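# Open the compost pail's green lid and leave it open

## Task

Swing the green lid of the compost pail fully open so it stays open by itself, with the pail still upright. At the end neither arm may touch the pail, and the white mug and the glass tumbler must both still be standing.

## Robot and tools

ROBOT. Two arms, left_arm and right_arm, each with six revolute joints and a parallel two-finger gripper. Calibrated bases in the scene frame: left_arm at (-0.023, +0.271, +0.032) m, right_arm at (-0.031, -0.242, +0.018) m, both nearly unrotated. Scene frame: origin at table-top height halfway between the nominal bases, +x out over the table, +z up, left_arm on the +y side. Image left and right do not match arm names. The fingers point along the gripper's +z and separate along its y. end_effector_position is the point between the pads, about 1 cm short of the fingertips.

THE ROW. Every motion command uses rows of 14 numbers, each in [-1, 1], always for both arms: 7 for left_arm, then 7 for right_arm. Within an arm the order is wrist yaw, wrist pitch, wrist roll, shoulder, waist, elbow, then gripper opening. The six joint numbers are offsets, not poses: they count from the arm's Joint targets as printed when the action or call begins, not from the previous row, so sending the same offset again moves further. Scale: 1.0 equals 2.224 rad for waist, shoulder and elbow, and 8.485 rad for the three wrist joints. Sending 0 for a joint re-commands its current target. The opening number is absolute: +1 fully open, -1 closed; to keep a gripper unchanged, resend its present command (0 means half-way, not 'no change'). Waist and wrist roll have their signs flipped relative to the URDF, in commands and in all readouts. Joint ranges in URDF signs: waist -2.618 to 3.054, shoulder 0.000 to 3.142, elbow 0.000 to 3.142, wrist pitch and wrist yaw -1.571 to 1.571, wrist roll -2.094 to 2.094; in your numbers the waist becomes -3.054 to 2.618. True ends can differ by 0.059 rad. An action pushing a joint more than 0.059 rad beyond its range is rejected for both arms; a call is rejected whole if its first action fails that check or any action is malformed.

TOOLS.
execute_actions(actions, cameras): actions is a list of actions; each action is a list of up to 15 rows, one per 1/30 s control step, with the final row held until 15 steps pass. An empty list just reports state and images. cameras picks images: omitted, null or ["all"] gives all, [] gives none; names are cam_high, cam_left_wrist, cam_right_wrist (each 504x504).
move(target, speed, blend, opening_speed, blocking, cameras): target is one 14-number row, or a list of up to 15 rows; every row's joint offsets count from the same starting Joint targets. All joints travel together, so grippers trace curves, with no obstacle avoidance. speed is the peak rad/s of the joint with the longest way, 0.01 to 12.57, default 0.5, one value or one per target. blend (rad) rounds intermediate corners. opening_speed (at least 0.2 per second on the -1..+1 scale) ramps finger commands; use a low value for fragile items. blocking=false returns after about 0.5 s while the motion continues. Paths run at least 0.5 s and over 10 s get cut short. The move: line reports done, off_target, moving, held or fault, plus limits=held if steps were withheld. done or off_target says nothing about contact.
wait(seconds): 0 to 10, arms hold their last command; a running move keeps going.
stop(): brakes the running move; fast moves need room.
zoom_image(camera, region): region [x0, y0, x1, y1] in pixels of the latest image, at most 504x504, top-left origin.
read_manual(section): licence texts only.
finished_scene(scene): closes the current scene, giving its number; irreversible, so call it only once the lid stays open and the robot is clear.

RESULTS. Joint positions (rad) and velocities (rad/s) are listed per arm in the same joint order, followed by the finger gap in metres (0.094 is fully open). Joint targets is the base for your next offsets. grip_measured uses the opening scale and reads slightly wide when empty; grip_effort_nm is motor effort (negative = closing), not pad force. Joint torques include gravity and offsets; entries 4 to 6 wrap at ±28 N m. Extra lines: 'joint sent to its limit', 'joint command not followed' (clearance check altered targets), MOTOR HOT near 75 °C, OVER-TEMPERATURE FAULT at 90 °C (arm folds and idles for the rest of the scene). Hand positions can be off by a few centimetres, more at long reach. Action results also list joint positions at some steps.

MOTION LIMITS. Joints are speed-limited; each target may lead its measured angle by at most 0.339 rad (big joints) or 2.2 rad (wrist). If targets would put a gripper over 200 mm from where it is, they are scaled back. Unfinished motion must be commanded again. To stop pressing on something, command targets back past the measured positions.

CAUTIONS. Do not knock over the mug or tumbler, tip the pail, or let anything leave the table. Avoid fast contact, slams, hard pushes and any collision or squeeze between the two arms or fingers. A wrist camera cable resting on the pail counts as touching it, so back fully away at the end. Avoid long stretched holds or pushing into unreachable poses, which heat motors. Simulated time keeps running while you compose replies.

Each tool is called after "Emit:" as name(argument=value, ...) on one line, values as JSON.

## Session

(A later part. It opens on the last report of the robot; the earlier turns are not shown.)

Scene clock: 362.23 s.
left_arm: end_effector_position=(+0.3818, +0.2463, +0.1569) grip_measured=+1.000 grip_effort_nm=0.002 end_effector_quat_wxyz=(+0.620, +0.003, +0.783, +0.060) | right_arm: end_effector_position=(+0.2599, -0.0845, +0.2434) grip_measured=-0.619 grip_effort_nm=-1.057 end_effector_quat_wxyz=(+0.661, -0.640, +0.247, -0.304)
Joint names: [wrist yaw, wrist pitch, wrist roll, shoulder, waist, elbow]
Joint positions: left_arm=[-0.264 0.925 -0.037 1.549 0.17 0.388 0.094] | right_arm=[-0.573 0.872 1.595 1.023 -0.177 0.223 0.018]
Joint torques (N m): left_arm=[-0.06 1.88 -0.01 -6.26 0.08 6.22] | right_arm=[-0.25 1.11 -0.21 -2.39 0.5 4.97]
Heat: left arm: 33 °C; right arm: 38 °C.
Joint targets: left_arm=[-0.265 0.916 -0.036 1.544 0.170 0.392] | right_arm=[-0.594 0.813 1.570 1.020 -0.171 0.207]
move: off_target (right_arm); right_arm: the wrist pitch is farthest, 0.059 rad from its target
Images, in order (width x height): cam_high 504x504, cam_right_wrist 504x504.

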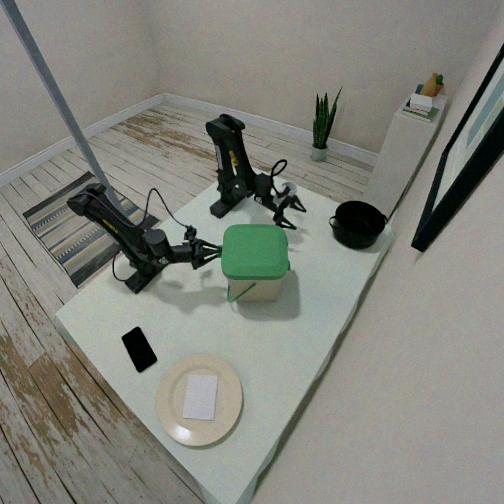

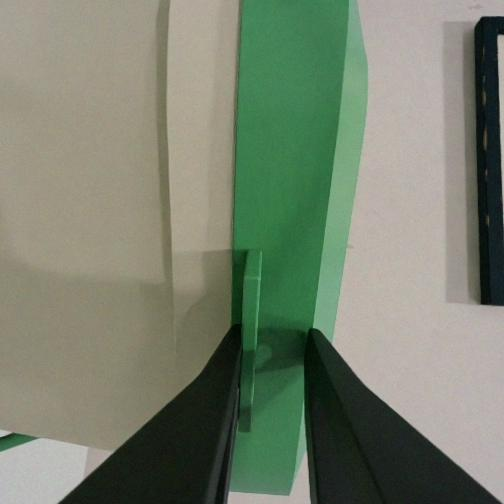

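Emit:
move(target=[0,0,0,0,0,0,1,0.0021,-0.0693,0,-0.0656,-0.0081,0.1448,-1], speed=0.2, cameras=["cam_high","cam_right_wrist"])

Emit:
zoom_image(camera="cam_high", region=[170, 190, 320, 340])

Scene clock: 371.83 s.
left_arm: end_effector_position=(+0.3818, +0.2463, +0.1569) grip_measured=+1.000 grip_effort_nm=-0.002 end_effector_quat_wxyz=(+0.620, +0.003, +0.783, +0.060) | right_arm: end_effector_position=(+0.2676, -0.0836, +0.2765) grip_measured=-0.930 grip_effort_nm=-1.067 end_effector_quat_wxyz=(-0.616, +0.682, -0.295, +0.261)
Joint names: [wrist yaw, wrist pitch, wrist roll, shoulder, waist, elbow]
Joint positions: left_arm=[-0.264 0.925 -0.037 1.549 0.17 0.388 0.094] | right_arm=[-0.557 0.269 1.629 0.895 -0.183 0.502 0.003]
Joint torques (N m): left_arm=[-0.07 1.89 0 -6.28 0.02 6.24] | right_arm=[-0.28 1.27 -0.54 -3.77 -0.46 9.52]
Heat: left arm: 33 °C; right arm: 37 °C.
Joint targets: left_arm=[-0.265 0.916 -0.036 1.544 0.170 0.392] | right_arm=[-0.576 0.225 1.571 0.874 -0.189 0.530]
move: off_target (right_arm); right_arm: the wrist roll is farthest, 0.059 rad from its target
Images, in order (width x height): cam_high 504x504, cam_right_wrist 504x504.

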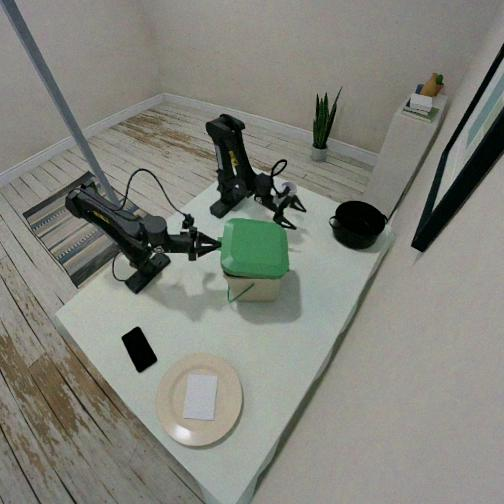

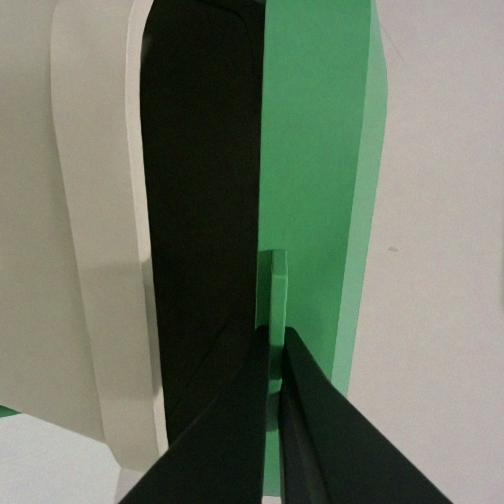

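Scaled by 3.360 from the camera's 504x504 image, which has a finer 720x720 frame.

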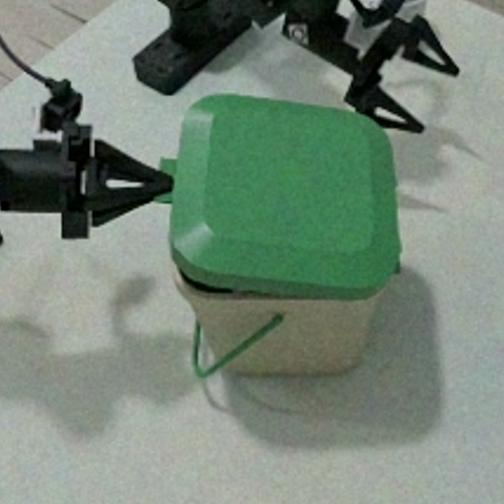

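Emit:
move(target=[[0,0,0,0,0,0,1,0.0065,-0.0728,0.0259,0.0818,-0.0247,0.2244,-1],[0,0,0,0,0,0,1,0.013,-0.1228,0.0342,0.1987,-0.0495,0.4375,-1]], speed=0.3, blend=0.05, cameras=["cam_high","cam_right_wrist"])

Emit:
zoom_image(camera="cam_high", region=[170, 170, 320, 320])

Scene clock: 406.30 s.
left_arm: end_effector_position=(+0.3818, +0.2463, +0.1569) grip_measured=+1.000 grip_effort_nm=0.002 end_effector_quat_wxyz=(+0.620, +0.003, +0.783, +0.060) | right_arm: end_effector_position=(+0.3020, -0.0542, +0.3589) grip_measured=-0.933 grip_effort_nm=-1.062 end_effector_quat_wxyz=(-0.461, +0.810, -0.317, +0.176)
Joint names: [wrist yaw, wrist pitch, wrist roll, shoulder, waist, elbow]
Joint positions: left_arm=[-0.264 0.925 -0.037 1.549 0.17 0.388 0.094] | right_arm=[-0.443 -0.767 1.85 1.309 -0.29 1.472 0.003]
Joint torques (N m): left_arm=[-0.06 1.88 0 -6.31 0.02 6.24] | right_arm=[-0.4 1.15 0.13 -4.36 -0.73 9.2]
Heat: left arm: 34 °C; right arm: 36 °C.
Joint targets: left_arm=[-0.265 0.916 -0.036 1.544 0.170 0.392] | right_arm=[-0.465 -0.817 1.861 1.316 -0.299 1.503]
move: off_target (right_arm); right_arm: the wrist pitch is farthest, 0.050 rad from its target
Images, in order (width x height): cam_high 504x504, cam_right_wrist 504x504.

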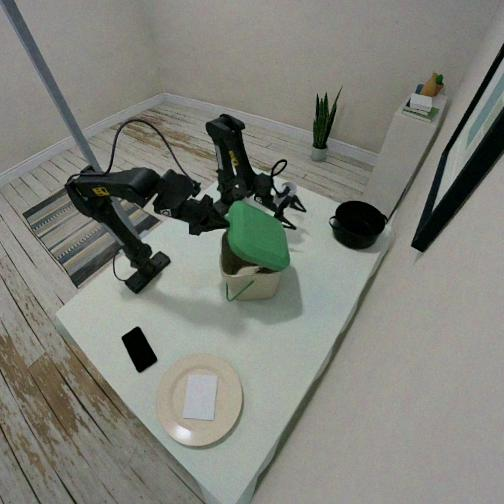

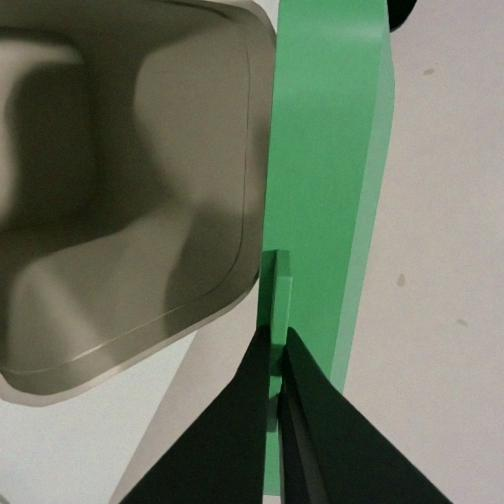

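Scaled by 3.360 from the camera's 504x504 image, which has a finer 720x720 frame.

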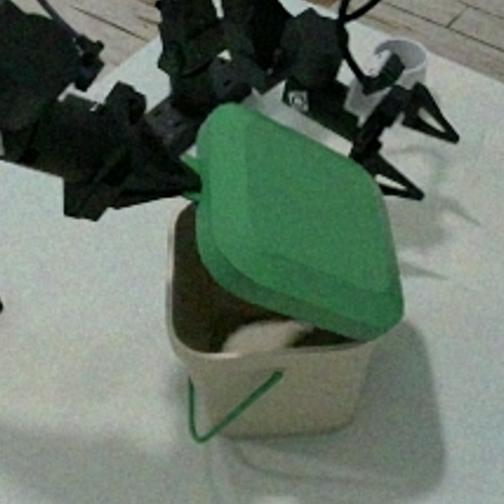

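Emit:
move(target=[[0,0,0,0,0,0,1,0,0,0,0,0,0,-0.5],[0,0,0,0,0,0,1,0.0022,0.0589,-0.019,-0.0764,-0.009,-0.1439,-0.1]], speed=0.3, opening_speed=0.5, cameras=["cam_high","cam_right_wrist"])

Emit:
zoom_image(camera="cam_high", region=[170, 170, 320, 320])

Scene clock: 436.30 s.
left_arm: end_effector_position=(+0.3818, +0.2463, +0.1569) grip_measured=+1.000 grip_effort_nm=0.002 end_effector_quat_wxyz=(+0.620, +0.003, +0.783, +0.060) | right_arm: end_effector_position=(+0.3045, -0.0454, +0.3821) grip_measured=-0.103 grip_effort_nm=0.100 end_effector_quat_wxyz=(-0.562, +0.735, -0.294, +0.239)
Joint names: [wrist yaw, wrist pitch, wrist roll, shoulder, waist, elbow]
Joint positions: left_arm=[-0.264 0.925 -0.037 1.549 0.17 0.388 0.094] | right_arm=[-0.441 -0.316 1.716 1.164 -0.311 1.197 0.042]
Joint torques (N m): left_arm=[-0.06 1.87 -0.01 -6.27 0.02 6.22] | right_arm=[-0.17 1.67 -0.13 -5.68 -0.64 5.57]
Heat: left arm: 34 °C; right arm: 36 °C.
Joint targets: left_arm=[-0.265 0.916 -0.036 1.544 0.170 0.392] | right_arm=[-0.447 -0.317 1.699 1.146 -0.319 1.182]
move: done
Images, in order (width x height): cam_high 504x504, cam_right_wrist 504x504.

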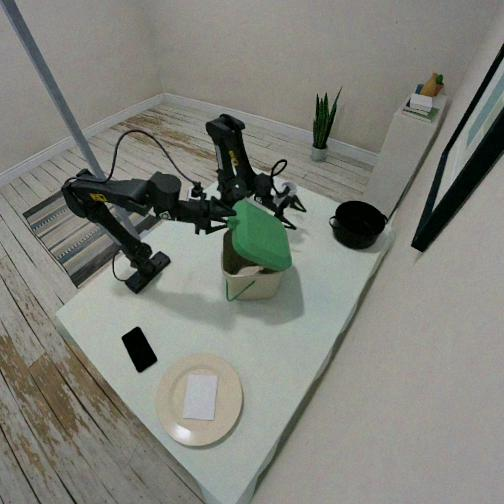

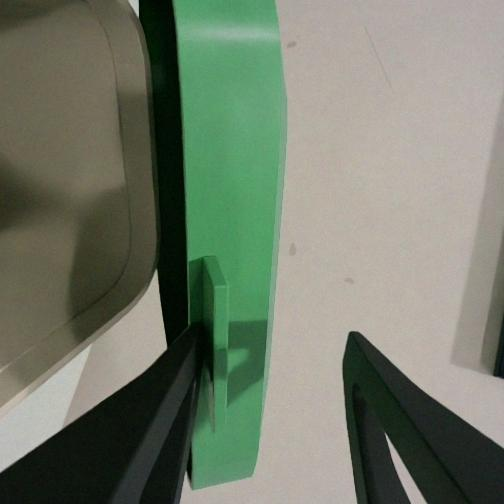

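Scaled by 3.360 from the camera's 504x504 image, which has a finer 720x720 frame.

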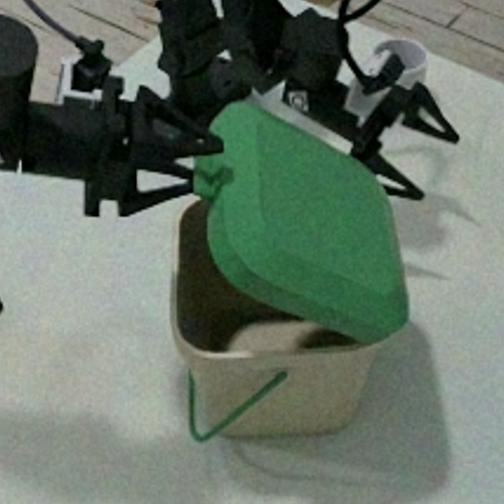

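Emit:
move(target=[[0,0,0,0,0,0,1,0.0084,0.0118,-0.0058,0.0544,-0.0315,0.0459,-0.1],[0,0,0,0,0,0,1,0.0167,0.0119,-0.0068,0.1511,-0.0634,0.1421,-0.1]], speed=0.3, blend=0.04, cameras=["cam_high","cam_right_wrist"])

Emit:
zoom_image(camera="cam_high", region=[170, 170, 320, 320])

Scene clock: 449.33 s.
left_arm: end_effector_position=(+0.3818, +0.2463, +0.1569) grip_measured=+1.000 grip_effort_nm=0.002 end_effector_quat_wxyz=(+0.620, +0.003, +0.783, +0.060) | right_arm: end_effector_position=(+0.3649, +0.0206, +0.4117) grip_measured=-0.103 grip_effort_nm=0.110 end_effector_quat_wxyz=(-0.583, +0.717, -0.287, +0.253)
Joint names: [wrist yaw, wrist pitch, wrist roll, shoulder, waist, elbow]
Joint positions: left_arm=[-0.264 0.925 -0.037 1.549 0.17 0.388 0.094] | right_arm=[-0.302 -0.211 1.66 1.463 -0.452 1.47 0.042]
Joint torques (N m): left_arm=[-0.06 1.88 -0.01 -6.28 0.02 6.27] | right_arm=[-0.08 1.67 -0.11 -5.46 -0.65 9.52]
Heat: left arm: 34 °C; right arm: 37 °C.
Joint targets: left_arm=[-0.265 0.916 -0.036 1.544 0.170 0.392] | right_arm=[-0.305 -0.216 1.642 1.482 -0.460 1.499]
move: done
Images, in order (width x height): cam_high 504x504, cam_right_wrist 504x504.

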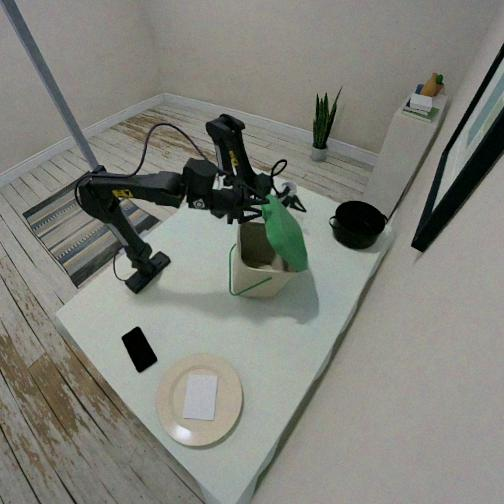

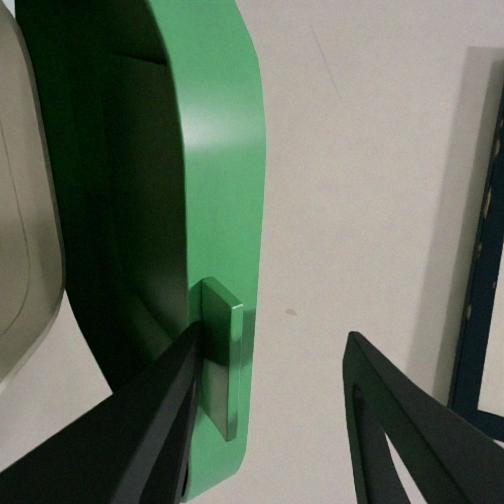

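Scaled by 3.360 from the camera's 504x504 image, which has a finer 720x720 frame.

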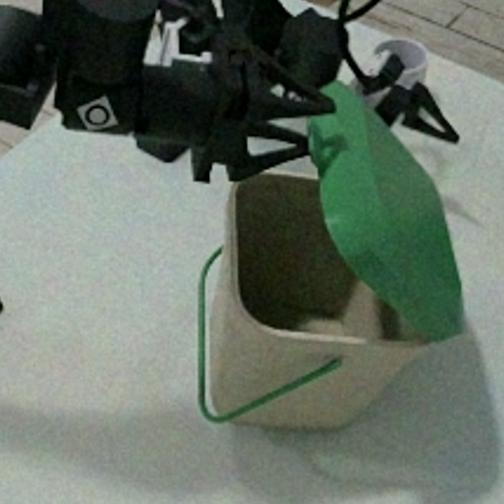

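Emit:
move(target=[0,0,0,0,0,0,1,-0.0084,-0.0054,0,-0.0908,0.0319,-0.0706,-0.1], speed=0.2, cameras=["cam_high","cam_right_wrist"])

Emit:
zoom_image(camera="cam_high", region=[170, 170, 320, 320])

Scene clock: 464.60 s.
left_arm: end_effector_position=(+0.3818, +0.2463, +0.1569) grip_measured=+1.000 grip_effort_nm=0.002 end_effector_quat_wxyz=(+0.620, +0.003, +0.783, +0.060) | right_arm: end_effector_position=(+0.3291, -0.0140, +0.4272) grip_measured=-0.103 grip_effort_nm=0.100 end_effector_quat_wxyz=(-0.596, +0.706, -0.283, +0.259)
Joint names: [wrist yaw, wrist pitch, wrist roll, shoulder, waist, elbow]
Joint positions: left_arm=[-0.264 0.925 -0.037 1.549 0.17 0.388 0.094] | right_arm=[-0.359 -0.238 1.659 1.291 -0.395 1.361 0.042]
Joint torques (N m): left_arm=[-0.07 1.87 0.01 -6.27 0.02 6.26] | right_arm=[-0.26 1.51 -0.14 -6.22 0.49 5.15]
Heat: left arm: 34 °C; right arm: 38 °C.
Joint targets: left_arm=[-0.265 0.916 -0.036 1.544 0.170 0.392] | right_arm=[-0.376 -0.262 1.642 1.280 -0.389 1.342]
move: done
Images, in order (width x height): cam_high 504x504, cam_right_wrist 504x504.

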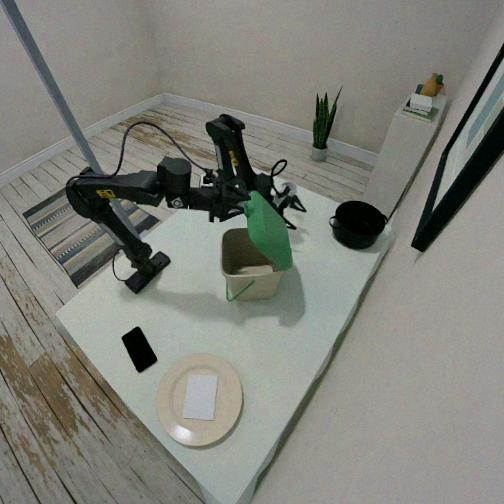

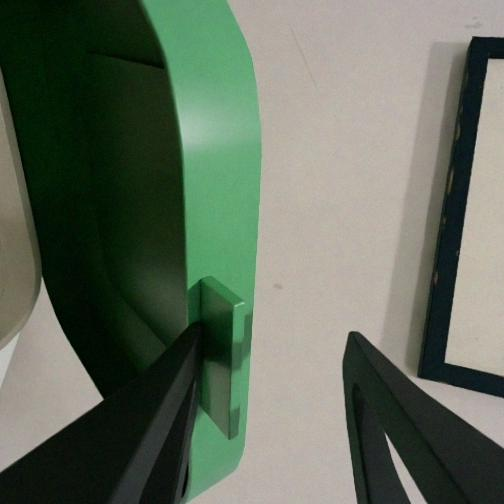

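Scaled by 3.360 from the camera's 504x504 image, which has a finer 720x720 frame.

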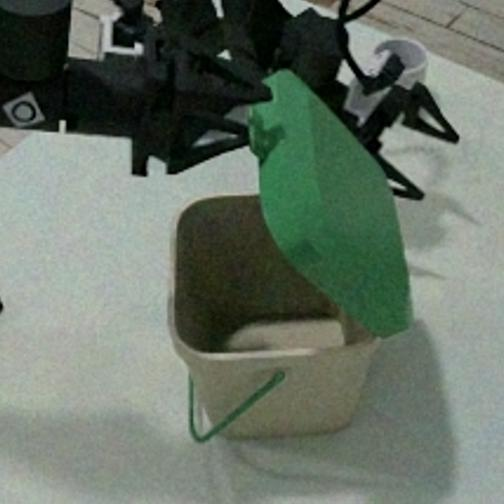

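Emit:
move(target=[[0,0,0,0,0,0,1,0.0066,-0.0088,0,0.0841,-0.0252,0.1178,-0.1],[0,0,0,0,0,0,1,0.0118,-0.0121,0,0.1637,-0.045,0.21,-0.1]], speed=0.25, blend=0.04, cameras=["cam_high","cam_right_wrist"])

Emit:
zoom_image(camera="cam_high", region=[170, 170, 320, 320])

Scene clock: 483.23 s.
left_arm: end_effector_position=(+0.3818, +0.2463, +0.1569) grip_measured=+1.000 grip_effort_nm=0.002 end_effector_quat_wxyz=(+0.620, +0.003, +0.783, +0.060) | right_arm: end_effector_position=(+0.3872, +0.0422, +0.4615) grip_measured=-0.103 grip_effort_nm=0.100 end_effector_quat_wxyz=(-0.594, +0.707, -0.278, +0.265)
Joint names: [wrist yaw, wrist pitch, wrist roll, shoulder, waist, elbow]
Joint positions: left_arm=[-0.264 0.925 -0.037 1.549 0.17 0.388 0.094] | right_arm=[-0.273 -0.328 1.659 1.618 -0.48 1.786 0.042]
Joint torques (N m): left_arm=[-0.06 1.87 0 -6.26 0.05 6.27] | right_arm=[-0.13 1.41 -0.13 -6.09 -0.81 8.59]
Heat: left arm: 34 °C; right arm: 38 °C.
Joint targets: left_arm=[-0.265 0.916 -0.036 1.544 0.170 0.392] | right_arm=[-0.276 -0.365 1.642 1.644 -0.489 1.809]
move: off_target (right_arm); right_arm: the wrist pitch is farthest, 0.036 rad from its target
Images, in order (width x height): cam_high 504x504, cam_right_wrist 504x504.

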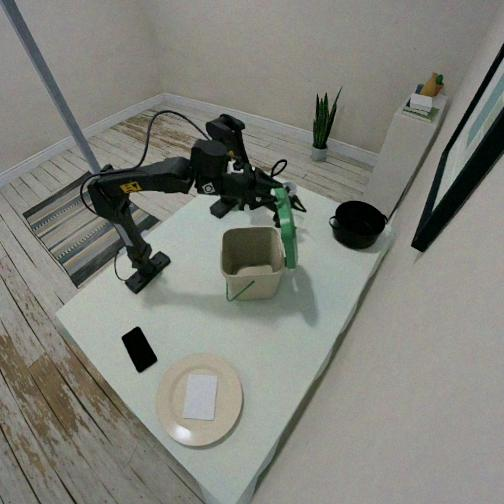

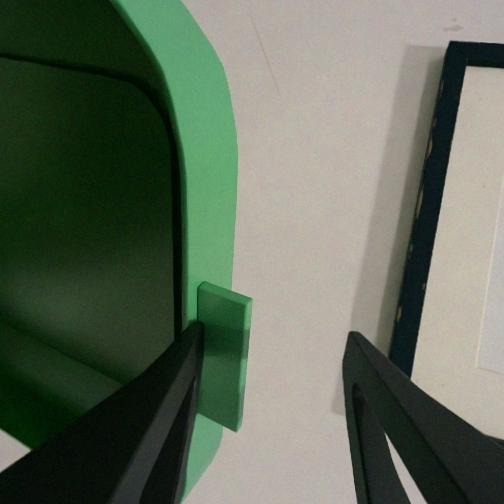

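Scaled by 3.360 from the camera's 504x504 image, which has a finer 720x720 frame.

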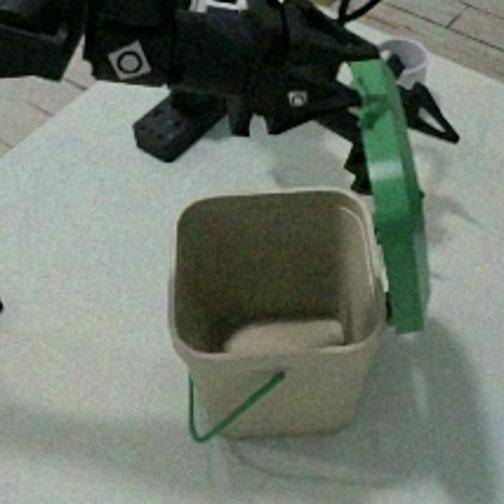

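Emit:
move(target=[[0,0,0,0,0,0,1,0.0035,0.0119,0,0.0571,-0.0135,0.0117,-0.1],[0,0,0,0,0,0,1,0.006,0.0174,0,0.1111,-0.0229,0.0445,-0.1]], speed=0.15, blend=0.03, cameras=["cam_high","cam_right_wrist"])

Emit:
zoom_image(camera="cam_high", region=[170, 170, 320, 320])

Scene clock: 496.43 s.
left_arm: end_effector_position=(+0.3818, +0.2463, +0.1569) grip_measured=+1.000 grip_effort_nm=0.007 end_effector_quat_wxyz=(+0.620, +0.003, +0.783, +0.060) | right_arm: end_effector_position=(+0.4403, +0.0904, +0.4610) grip_measured=-0.103 grip_effort_nm=0.100 end_effector_quat_wxyz=(+0.629, -0.670, +0.255, -0.300)
Joint names: [wrist yaw, wrist pitch, wrist roll, shoulder, waist, elbow]
Joint positions: left_arm=[-0.264 0.925 -0.037 1.549 0.17 0.388 0.094] | right_arm=[-0.215 -0.098 1.659 1.841 -0.527 1.911 0.042]
Joint torques (N m): left_arm=[-0.06 1.87 0 -6.26 0.05 6.23] | right_arm=[-0.16 0.68 -0.14 -6.5 -1.09 6.48]
Heat: left arm: 34 °C; right arm: 38 °C.
Joint targets: left_arm=[-0.265 0.916 -0.036 1.544 0.170 0.392] | right_arm=[-0.225 -0.217 1.642 1.891 -0.540 1.908]
move: off_target (right_arm); right_arm: the wrist pitch is farthest, 0.119 rad from its target
Images, in order (width x height): cam_high 504x504, cam_right_wrist 504x504.

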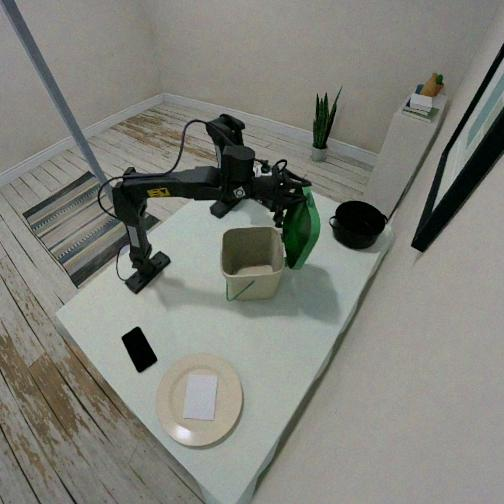

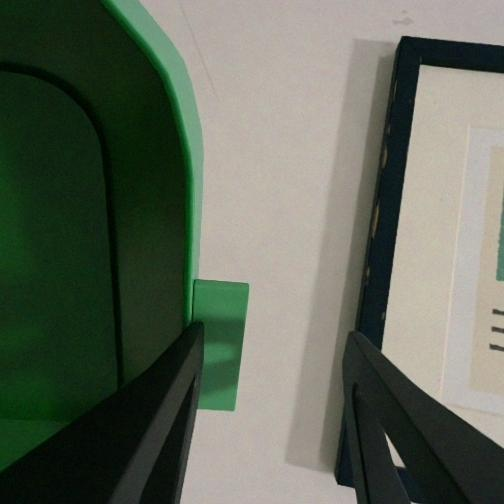

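Scaled by 3.360 from the camera's 504x504 image, which has a finer 720x720 frame.

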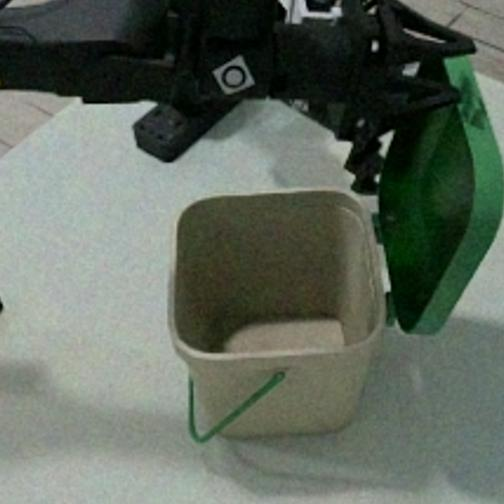

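Emit:
move(target=[[0,0,0,0,0,0,1,-0.0003,-0.0418,0,0.0508,0.0013,0.2104,-0.1],[0,0,0,0,0,0,1,-0.006,-0.0174,0,-0.1111,0.0229,-0.0445,-0.1],[0,0,0,0,0,0,1,-0.0178,-0.0053,0,-0.2747,0.0679,-0.2545,-0.1]], speed=0.35, cameras=["cam_high","cam_right_wrist"])

Emit:
zoom_image(camera="cam_high", region=[170, 170, 320, 320])

Scene clock: 513.17 s.
left_arm: end_effector_position=(+0.3818, +0.2463, +0.1569) grip_measured=+1.000 grip_effort_nm=-0.002 end_effector_quat_wxyz=(+0.620, +0.003, +0.783, +0.060) | right_arm: end_effector_position=(+0.3334, -0.0134, +0.4098) grip_measured=-0.103 grip_effort_nm=0.095 end_effector_quat_wxyz=(-0.579, +0.718, -0.297, +0.246)
Joint names: [wrist yaw, wrist pitch, wrist roll, shoulder, waist, elbow]
Joint positions: left_arm=[-0.264 0.925 -0.037 1.549 0.17 0.388 0.094] | right_arm=[-0.354 -0.268 1.658 1.309 -0.394 1.354 0.042]
Joint torques (N m): left_arm=[-0.07 1.88 0 -6.28 0.01 6.24] | right_arm=[-0.29 1.78 -0.13 -8.1 0.44 5.75]
Heat: left arm: 34 °C; right arm: 37 °C.
Joint targets: left_arm=[-0.265 0.916 -0.036 1.544 0.170 0.392] | right_arm=[-0.376 -0.262 1.642 1.280 -0.389 1.341]
move: done
Images, in order (width x height): cam_high 504x504, cam_right_wrist 504x504.

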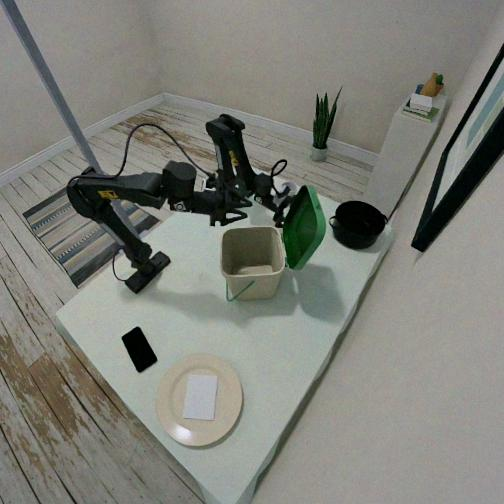

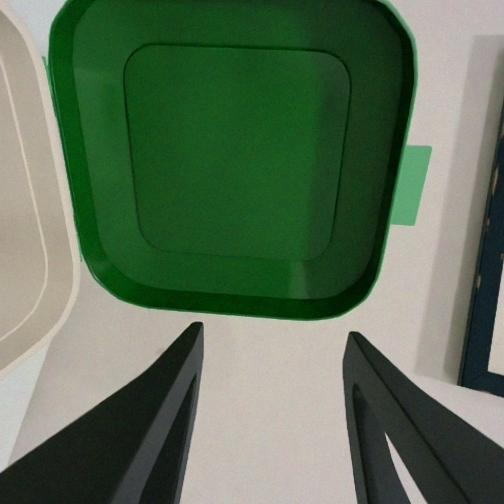

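Scaled by 3.360 from the camera's 504x504 image, which has a finer 720x720 frame.

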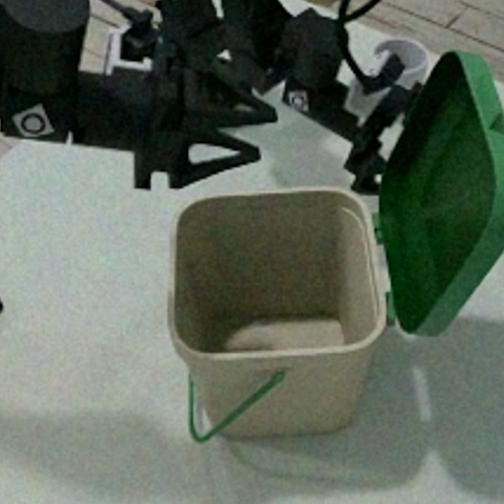

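Emit:
finished_scene(scene=2)

The scene is finished: the task was done.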